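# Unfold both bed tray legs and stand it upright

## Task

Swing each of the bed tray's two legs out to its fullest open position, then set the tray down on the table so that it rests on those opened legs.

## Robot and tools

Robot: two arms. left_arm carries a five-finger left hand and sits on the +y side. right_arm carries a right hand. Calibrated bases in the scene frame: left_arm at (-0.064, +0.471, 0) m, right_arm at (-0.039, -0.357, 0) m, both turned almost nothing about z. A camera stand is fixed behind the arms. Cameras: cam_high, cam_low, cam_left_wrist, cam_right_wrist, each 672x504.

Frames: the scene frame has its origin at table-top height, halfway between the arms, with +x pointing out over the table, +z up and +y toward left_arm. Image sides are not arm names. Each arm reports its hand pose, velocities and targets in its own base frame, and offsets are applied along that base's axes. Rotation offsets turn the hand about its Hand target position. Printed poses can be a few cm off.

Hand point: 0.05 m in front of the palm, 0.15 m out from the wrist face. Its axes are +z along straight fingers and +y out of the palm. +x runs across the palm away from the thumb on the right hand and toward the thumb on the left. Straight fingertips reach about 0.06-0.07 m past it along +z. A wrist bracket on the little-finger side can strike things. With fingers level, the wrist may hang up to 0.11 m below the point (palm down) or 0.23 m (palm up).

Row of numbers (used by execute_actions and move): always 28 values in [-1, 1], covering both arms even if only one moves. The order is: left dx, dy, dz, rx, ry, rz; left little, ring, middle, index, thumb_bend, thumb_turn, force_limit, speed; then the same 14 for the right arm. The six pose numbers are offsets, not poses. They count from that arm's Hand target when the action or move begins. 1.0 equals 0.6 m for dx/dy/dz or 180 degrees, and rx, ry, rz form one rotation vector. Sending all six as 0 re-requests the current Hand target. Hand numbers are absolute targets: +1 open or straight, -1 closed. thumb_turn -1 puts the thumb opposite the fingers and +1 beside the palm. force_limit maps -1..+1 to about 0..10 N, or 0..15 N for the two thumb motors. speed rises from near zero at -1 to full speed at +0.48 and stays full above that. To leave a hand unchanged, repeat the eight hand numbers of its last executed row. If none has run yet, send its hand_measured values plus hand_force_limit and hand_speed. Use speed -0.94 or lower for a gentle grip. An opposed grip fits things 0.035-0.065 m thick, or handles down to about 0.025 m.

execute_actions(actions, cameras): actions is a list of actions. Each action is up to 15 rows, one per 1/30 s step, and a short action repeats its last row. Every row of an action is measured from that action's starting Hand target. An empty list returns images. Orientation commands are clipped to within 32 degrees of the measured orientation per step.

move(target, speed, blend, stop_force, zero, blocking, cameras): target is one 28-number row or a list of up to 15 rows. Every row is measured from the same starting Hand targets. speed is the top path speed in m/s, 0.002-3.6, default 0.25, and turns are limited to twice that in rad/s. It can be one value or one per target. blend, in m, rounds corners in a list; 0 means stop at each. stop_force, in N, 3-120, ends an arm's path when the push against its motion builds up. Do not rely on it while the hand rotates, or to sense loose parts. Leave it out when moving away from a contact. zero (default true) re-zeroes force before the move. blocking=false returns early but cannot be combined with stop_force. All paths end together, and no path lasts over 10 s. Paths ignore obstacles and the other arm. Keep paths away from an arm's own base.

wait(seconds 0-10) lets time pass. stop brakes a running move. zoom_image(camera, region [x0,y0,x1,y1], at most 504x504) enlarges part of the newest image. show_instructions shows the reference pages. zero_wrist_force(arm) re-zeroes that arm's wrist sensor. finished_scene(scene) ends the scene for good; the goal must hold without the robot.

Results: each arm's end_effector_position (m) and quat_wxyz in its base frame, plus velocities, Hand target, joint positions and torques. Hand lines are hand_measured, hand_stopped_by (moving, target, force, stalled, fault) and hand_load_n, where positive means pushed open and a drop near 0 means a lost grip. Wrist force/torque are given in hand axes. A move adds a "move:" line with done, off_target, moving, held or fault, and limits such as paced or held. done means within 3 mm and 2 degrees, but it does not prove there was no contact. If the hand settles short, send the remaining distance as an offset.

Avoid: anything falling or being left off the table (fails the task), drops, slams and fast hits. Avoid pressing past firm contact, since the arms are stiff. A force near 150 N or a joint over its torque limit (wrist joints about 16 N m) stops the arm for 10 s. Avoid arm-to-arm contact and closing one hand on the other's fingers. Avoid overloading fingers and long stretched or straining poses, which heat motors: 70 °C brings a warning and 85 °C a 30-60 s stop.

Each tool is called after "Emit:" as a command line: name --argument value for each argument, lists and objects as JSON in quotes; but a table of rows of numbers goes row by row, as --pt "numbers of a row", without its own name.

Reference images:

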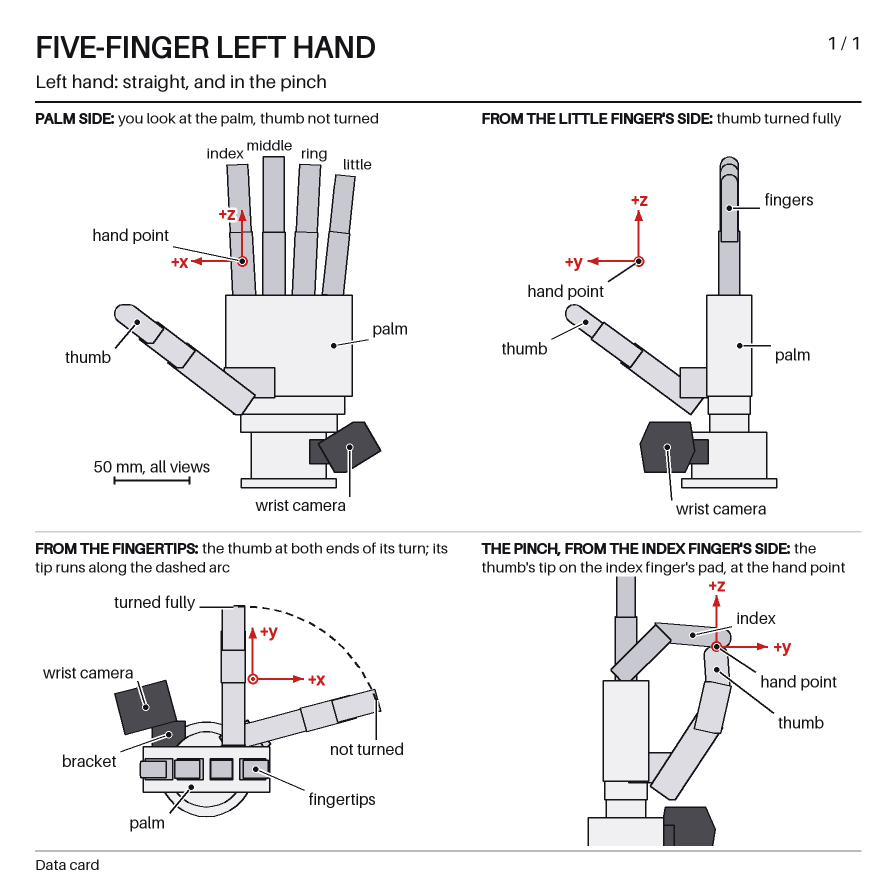

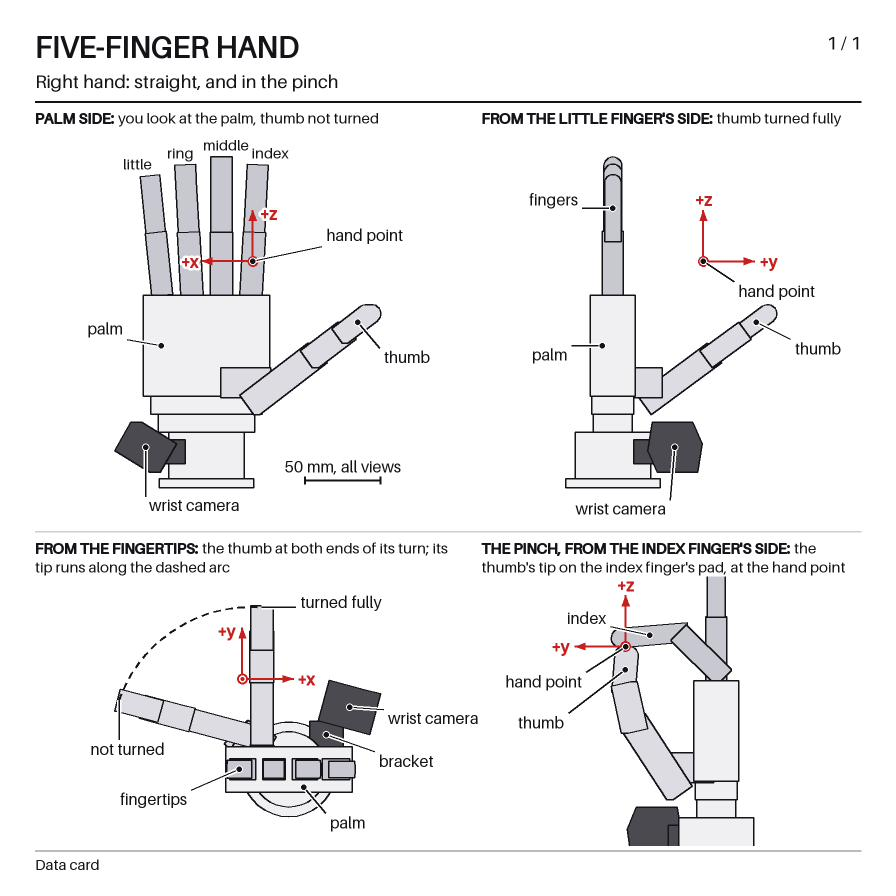

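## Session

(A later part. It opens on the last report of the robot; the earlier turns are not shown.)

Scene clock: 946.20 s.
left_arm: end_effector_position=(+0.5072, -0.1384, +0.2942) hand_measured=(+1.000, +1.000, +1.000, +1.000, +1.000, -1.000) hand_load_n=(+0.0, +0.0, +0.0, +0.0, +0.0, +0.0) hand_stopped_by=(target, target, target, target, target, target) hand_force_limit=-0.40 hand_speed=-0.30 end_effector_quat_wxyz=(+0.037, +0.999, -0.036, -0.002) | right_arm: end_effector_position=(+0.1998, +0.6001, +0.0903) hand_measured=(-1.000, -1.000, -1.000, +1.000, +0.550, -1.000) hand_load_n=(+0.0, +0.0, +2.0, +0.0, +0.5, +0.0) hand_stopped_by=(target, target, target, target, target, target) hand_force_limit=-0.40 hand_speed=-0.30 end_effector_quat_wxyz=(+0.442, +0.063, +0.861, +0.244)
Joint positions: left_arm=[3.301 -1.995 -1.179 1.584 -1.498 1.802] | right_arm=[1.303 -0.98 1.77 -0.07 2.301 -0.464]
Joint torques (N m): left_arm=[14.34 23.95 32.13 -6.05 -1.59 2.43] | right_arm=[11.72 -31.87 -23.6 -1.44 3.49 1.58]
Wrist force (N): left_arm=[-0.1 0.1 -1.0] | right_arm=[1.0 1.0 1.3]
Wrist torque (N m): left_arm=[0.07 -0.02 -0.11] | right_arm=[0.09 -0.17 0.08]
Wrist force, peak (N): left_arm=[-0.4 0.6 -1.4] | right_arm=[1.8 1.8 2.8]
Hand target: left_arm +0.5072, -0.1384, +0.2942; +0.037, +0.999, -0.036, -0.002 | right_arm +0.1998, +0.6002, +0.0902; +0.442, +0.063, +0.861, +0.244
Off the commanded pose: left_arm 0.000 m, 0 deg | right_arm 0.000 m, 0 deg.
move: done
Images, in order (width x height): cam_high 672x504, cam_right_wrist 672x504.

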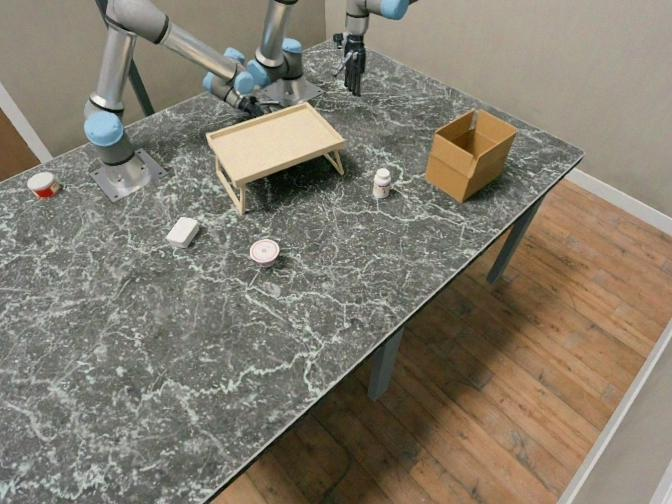

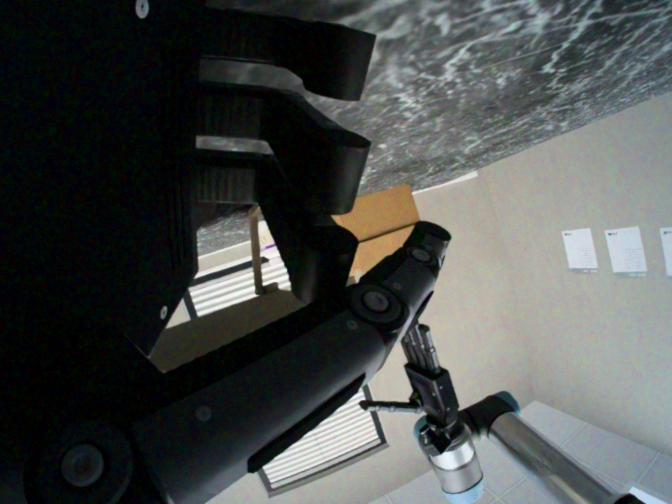

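Emit:
move --pt "0 0 0 0 0 0 1 1 1 1 1 -1 -0.4 -0.3 0.148 -0.01 0 0 0 0 -1 -1 -1 1 0.55 -1 -0.4 -0.3" --speed 0.08 --stop_force 4 --cameras '["cam_right_wrist"]'

Emit:
move --pt "0 0 0 0 0 0 1 1 1 1 1 -1 -0.4 -0.3 0.008 0.15 0 0 0 0 -1 -1 -1 1 0.55 -1 -0.4 -0.3" --speed 0.03 --stop_force 3 --cameras '["cam_right_wrist","cam_high","cam_low"]'

Emit:
zoom_image --camera "cam_high" --region '[190, 60, 370, 220]'

Scene clock: 952.10 s.
left_arm: end_effector_position=(+0.5072, -0.1384, +0.2942) hand_measured=(+1.000, +1.000, +1.000, +1.000, +1.000, -1.000) hand_load_n=(+0.0, +0.0, +0.0, +0.0, -0.5, +0.0) hand_stopped_by=(target, target, target, target, target, target) hand_force_limit=-0.40 hand_speed=-0.30 end_effector_quat_wxyz=(+0.037, +0.999, -0.036, -0.002) | right_arm: end_effector_position=(+0.2886, +0.5942, +0.0902) hand_measured=(-1.000, -1.000, -1.000, +1.000, +0.550, -1.000) hand_load_n=(+0.0, +0.0, +2.0, +0.0, +0.5, +0.0) hand_stopped_by=(target, target, target, target, target, target) hand_force_limit=-0.40 hand_speed=-0.30 end_effector_quat_wxyz=(+0.442, +0.063, +0.861, +0.244)
Joint positions: left_arm=[3.301 -1.995 -1.179 1.584 -1.498 1.802] | right_arm=[1.113 -1.001 1.787 -0.158 2.151 -0.614]
Joint torques (N m): left_arm=[13.45 24.22 32.01 -6.05 -1.67 2.34] | right_arm=[-10.91 -31.27 -23.79 -1.9 -1.92 -1.18]
Wrist force (N): left_arm=[-0.2 0.3 -0.8] | right_arm=[0.5 0.9 1.3]
Wrist torque (N m): left_arm=[0.08 0.01 -0.12] | right_arm=[0.01 -0.15 0.15]
Wrist force, peak (N): left_arm=[0.0 0.3 -1.4] | right_arm=[0.9 1.0 1.7]
Hand target: left_arm +0.5072, -0.1384, +0.2942; +0.037, +0.999, -0.036, -0.002 | right_arm +0.2886, +0.5942, +0.0902; +0.442, +0.063, +0.861, +0.244
Off the commanded pose: left_arm 0.000 m, 0 deg | right_arm 0.000 m, 0 deg.
move: done
Images, in order (width x height): cam_right_wrist 672x504.

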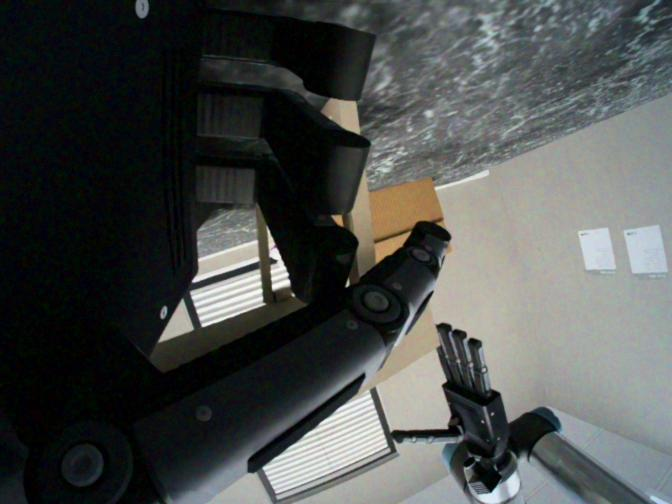

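Scene clock: 955.97 s.
left_arm: end_effector_position=(+0.5072, -0.1384, +0.2942) hand_measured=(+1.000, +1.000, +1.000, +1.000, +1.000, -1.000) hand_load_n=(+0.0, +0.0, +0.0, +0.0, +0.0, +0.0) hand_stopped_by=(target, target, target, target, target, target) hand_force_limit=-0.40 hand_speed=-0.30 end_effector_quat_wxyz=(+0.037, +0.999, -0.036, -0.002) | right_arm: end_effector_position=(+0.2934, +0.6842, +0.0902) hand_measured=(-1.000, -1.000, -1.000, +1.000, +0.550, -1.000) hand_load_n=(+0.0, +0.0, +2.0, +0.0, +0.5, -0.5) hand_stopped_by=(target, target, target, target, target, target) hand_force_limit=-0.40 hand_speed=-0.30 end_effector_quat_wxyz=(+0.442, +0.063, +0.861, +0.244)
Joint positions: left_arm=[3.301 -1.995 -1.179 1.584 -1.498 1.802] | right_arm=[1.179 -0.829 1.471 0.014 2.205 -0.566]
Joint torques (N m): left_arm=[13.64 23.97 31.8 -6 -1.73 2.33] | right_arm=[12.08 -39.37 -26.32 2.57 3.02 1.38]
Wrist force (N): left_arm=[-0.2 0.4 -1.1] | right_arm=[0.2 0.3 0.8]
Wrist torque (N m): left_arm=[0.12 0.01 -0.12] | right_arm=[0.11 -0.15 0.03]
Wrist force, peak (N): left_arm=[-0.5 0.2 -1.4] | right_arm=[0.6 1.4 1.3]
Hand target: left_arm +0.5072, -0.1384, +0.2942; +0.037, +0.999, -0.036, -0.002 | right_arm +0.2934, +0.6842, +0.0902; +0.442, +0.063, +0.861, +0.244
Off the commanded pose: left_arm 0.000 m, 0 deg | right_arm 0.000 m, 0 deg.
move: done
Images, in order (width x height): cam_high 672x504, cam_low 672x504, cam_right_wrist 672x504.

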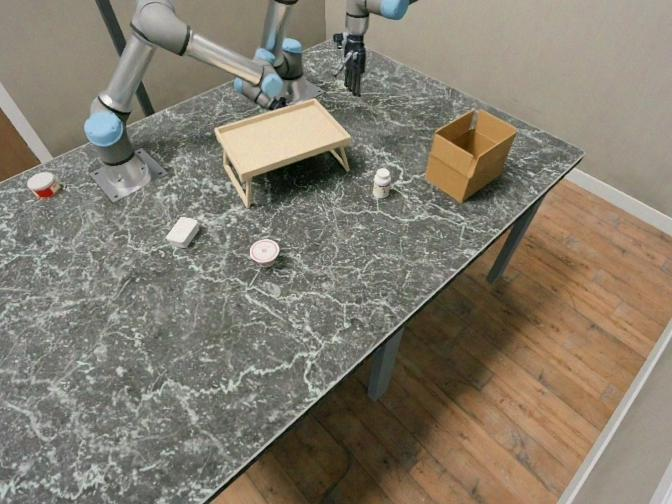

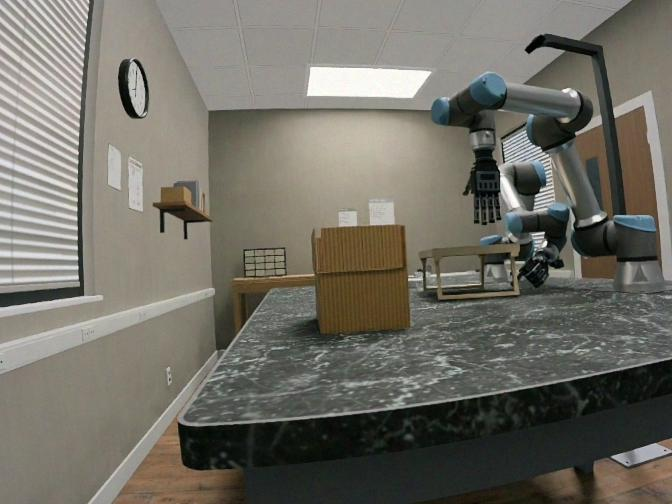

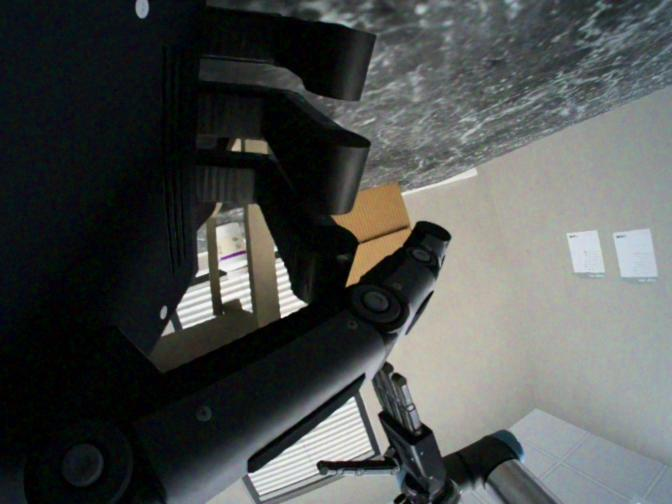

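Scaled by 2.800 from the camera's 672x504 image, which has a finer 960x720 frame.

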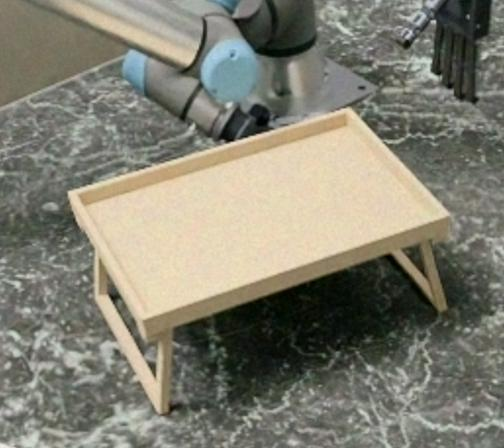

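Emit:
move --pt "0 0 0 0 0 0 1 1 1 1 1 -1 -0.4 -0.3 -0.003 -0.035 0 0 0 0 -1 -1 -1 1 0.55 -1 -0.4 -0.3" --pt "0 0 0 0 0 0 1 1 1 1 1 -1 -0.4 -0.3 -0.18 -0.035 0 0 0 0 -1 -1 -1 1 0.55 -1 -0.4 -0.3" --pt "0 0 0 0 0 0 1 1 1 1 1 -1 -0.4 -0.3 -0.18 -0.35 0.1 0 0 0 -1 -1 -1 1 0.55 -1 -0.4 -0.3" --speed 0.1 --cameras '["cam_right_wrist","cam_high","cam_low","cam_left_wrist"]'

Emit:
zoom_image --camera "cam_high" --region '[190, 60, 370, 220]'

Emit:
zoom_image --camera "cam_low" --region '[400, 200, 560, 310]'

Scene clock: 965.83 s.
left_arm: end_effector_position=(+0.5072, -0.1384, +0.2942) hand_measured=(+1.000, +1.000, +1.000, +1.000, +1.000, -1.000) hand_load_n=(+0.0, +0.0, +0.5, +0.0, +0.0, +0.0) hand_stopped_by=(target, target, target, target, target, target) hand_force_limit=-0.40 hand_speed=-0.30 end_effector_quat_wxyz=(+0.037, +0.999, -0.036, -0.002) | right_arm: end_effector_position=(+0.2589, +0.6632, +0.0903) hand_measured=(-1.000, -1.000, -1.000, +1.000, +0.550, -1.000) hand_load_n=(+0.5, +0.0, +2.0, +0.0, +0.5, +0.0) hand_stopped_by=(target, target, target, target, target, target) hand_force_limit=-0.40 hand_speed=-0.30 end_effector_quat_wxyz=(+0.442, +0.063, +0.861, +0.244)
Joint positions: left_arm=[3.301 -1.995 -1.179 1.584 -1.498 1.802] | right_arm=[1.225 -0.872 1.557 -0.008 2.241 -0.53]
Joint torques (N m): left_arm=[13.67 24.71 32.41 -5.9 -1.65 2.48] | right_arm=[-10.46 -49.03 -25.29 -1.59 -1.81 -0.95]
Wrist force (N): left_arm=[-0.4 0.3 -1.2] | right_arm=[0.8 1.3 1.7]
Wrist torque (N m): left_arm=[0.10 0.03 -0.12] | right_arm=[0.09 -0.16 0.09]
Wrist force, peak (N): left_arm=[-0.2 0.4 -1.5] | right_arm=[3.2 2.4 -1.1]
Hand target: left_arm +0.5072, -0.1384, +0.2942; +0.037, +0.999, -0.036, -0.002 | right_arm +0.2590, +0.6632, +0.0903; +0.442, +0.063, +0.861, +0.244 (not the last commanded pose)
Off the commanded pose: left_arm 0.000 m, 0 deg | right_arm 0.211 m, 0 deg.
move: held (right_arm; a check stopped the path); path passed 1 of 3 targets; limits=held
pose unreachable (right arm): on one or more control steps of this call, first in action 0 (counted from 0), this arm could not follow its commanded pose, so it was not sent that pose on those steps. It may still have moved: this result reports where it is.
cause: moving toward the commanded pose would bring a part of the arm too close to another arm (a part of this arm just beyond joint 4 (wrist 1) and a part of the left arm just beyond its joint 2 (shoulder lift), at the place that arm is still heading or pushing toward).

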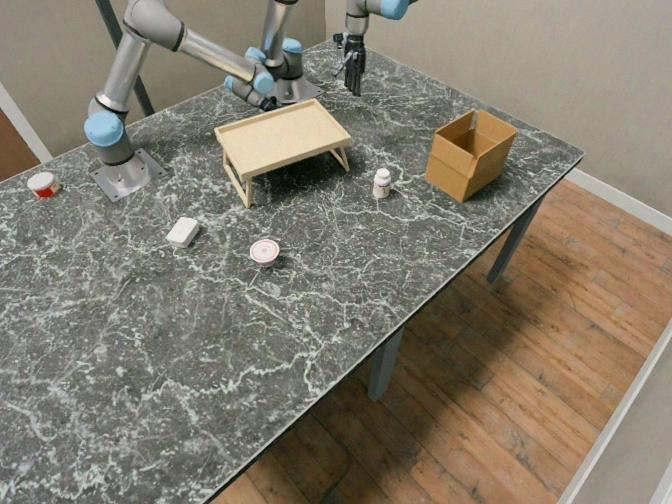

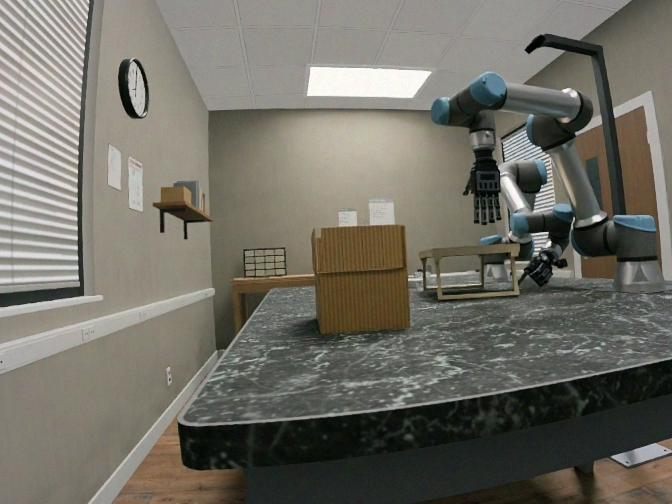

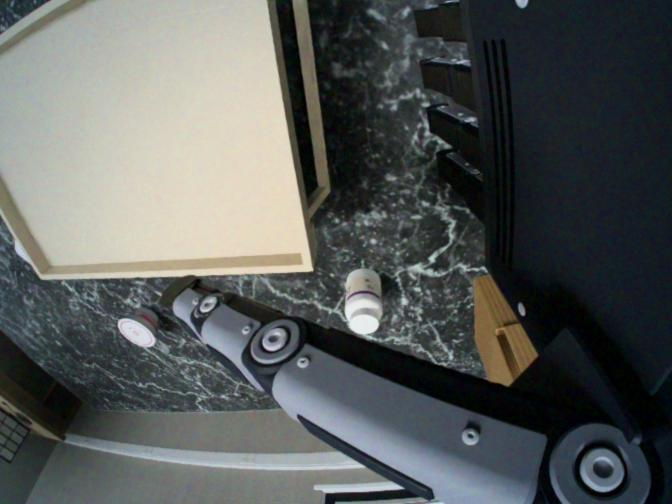

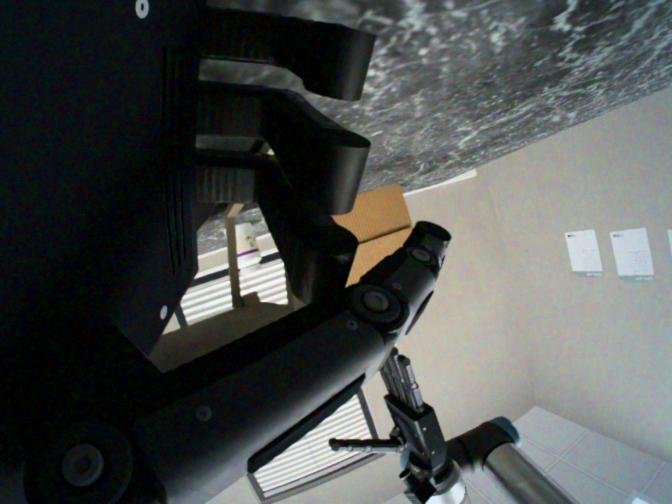

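Scaled by 2.800 from the camera's 672x504 image, which has a finer 960x720 frame.

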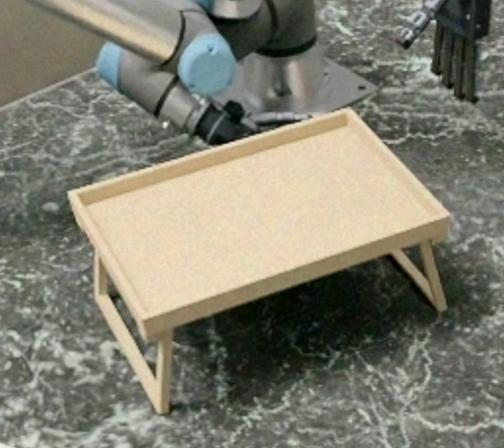

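Scaled by 3.150 from the camera's 672x504 image, which has a finer 960x720 frame.

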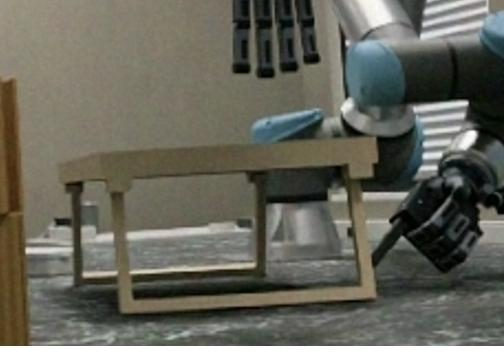

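Emit:
move --pt "0 0 0 0 0 0 1 1 1 1 1 -1 -0.4 -0.3 -0.1 -0.07 0 0 0 0 -1 -1 -1 1 0.55 -1 -0.4 -0.3" --pt "0 0 0 0 0 0 1 1 1 1 1 -1 -0.4 -0.3 -0.13 -0.3 0.1 0 0 0 -1 -1 -1 1 0.55 -1 -0.4 -0.3" --speed 0.12 --blend 0.02 --cameras '["cam_high"]'

Emit:
zoom_image --camera "cam_high" --region '[190, 60, 370, 220]'

Scene clock: 972.30 s.
left_arm: end_effector_position=(+0.5072, -0.1384, +0.2942) hand_measured=(+1.000, +1.000, +1.000, +1.000, +1.000, -1.000) hand_load_n=(+0.0, +0.0, +0.5, -0.5, +0.0, +0.0) hand_stopped_by=(target, target, target, target, target, target) hand_force_limit=-0.40 hand_speed=-0.30 end_effector_quat_wxyz=(+0.037, +0.999, -0.036, -0.002) | right_arm: end_effector_position=(+0.1810, +0.4832, +0.1503) hand_measured=(-1.000, -1.000, -1.000, +1.000, +0.550, -1.000) hand_load_n=(+0.0, +0.0, +2.0, +0.0, +0.5, +0.0) hand_stopped_by=(target, target, target, target, target, target) hand_force_limit=-0.40 hand_speed=-0.30 end_effector_quat_wxyz=(+0.442, +0.063, +0.861, +0.244)
Joint positions: left_arm=[3.301 -1.995 -1.179 1.584 -1.498 1.802] | right_arm=[1.264 -1.312 2.089 -0.08 2.271 -0.499]
Joint torques (N m): left_arm=[13.24 24.15 31.73 -5.89 -1.6 2.33] | right_arm=[-10.65 -33.76 -3.39 1.42 -1.85 -1.09]
Wrist force (N): left_arm=[-0.4 0.2 -1.3] | right_arm=[0.9 0.9 1.5]
Wrist torque (N m): left_arm=[0.09 0.02 -0.12] | right_arm=[0.00 -0.19 0.19]
Wrist force, peak (N): left_arm=[-0.3 0.3 -1.5] | right_arm=[0.4 1.8 2.4]
Hand target: left_arm +0.5072, -0.1384, +0.2942; +0.037, +0.999, -0.036, -0.002 | right_arm +0.1810, +0.4832, +0.1503; +0.442, +0.063, +0.861, +0.244
Off the commanded pose: left_arm 0.000 m, 0 deg | right_arm 0.000 m, 0 deg.
move: done
Images, in order (width x height): cam_high 672x504.

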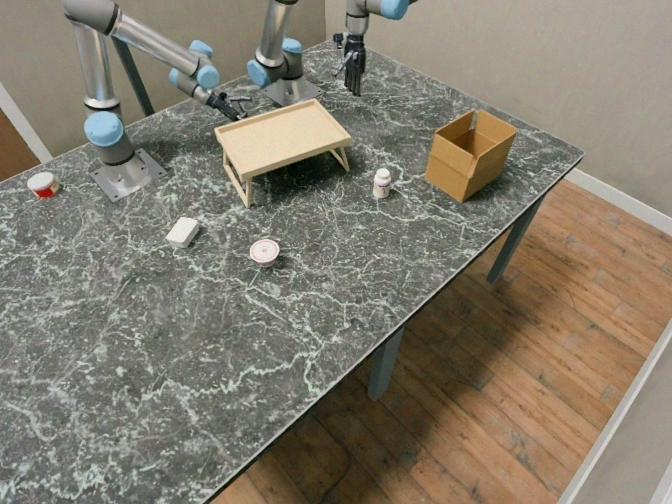

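Scaled by 2.800 from the camera's 672x504 image, which has a finer 960x720 frame.

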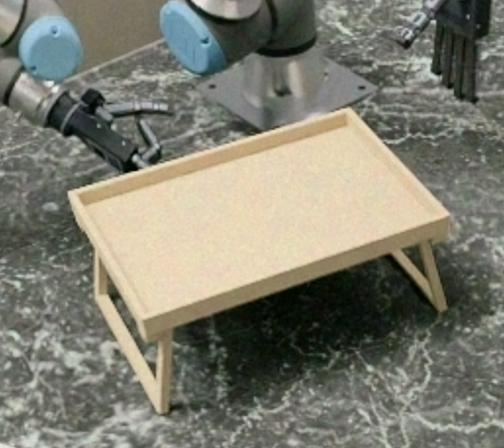

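Emit:
finished_scene --scene 1

The scene is finished: the task was done.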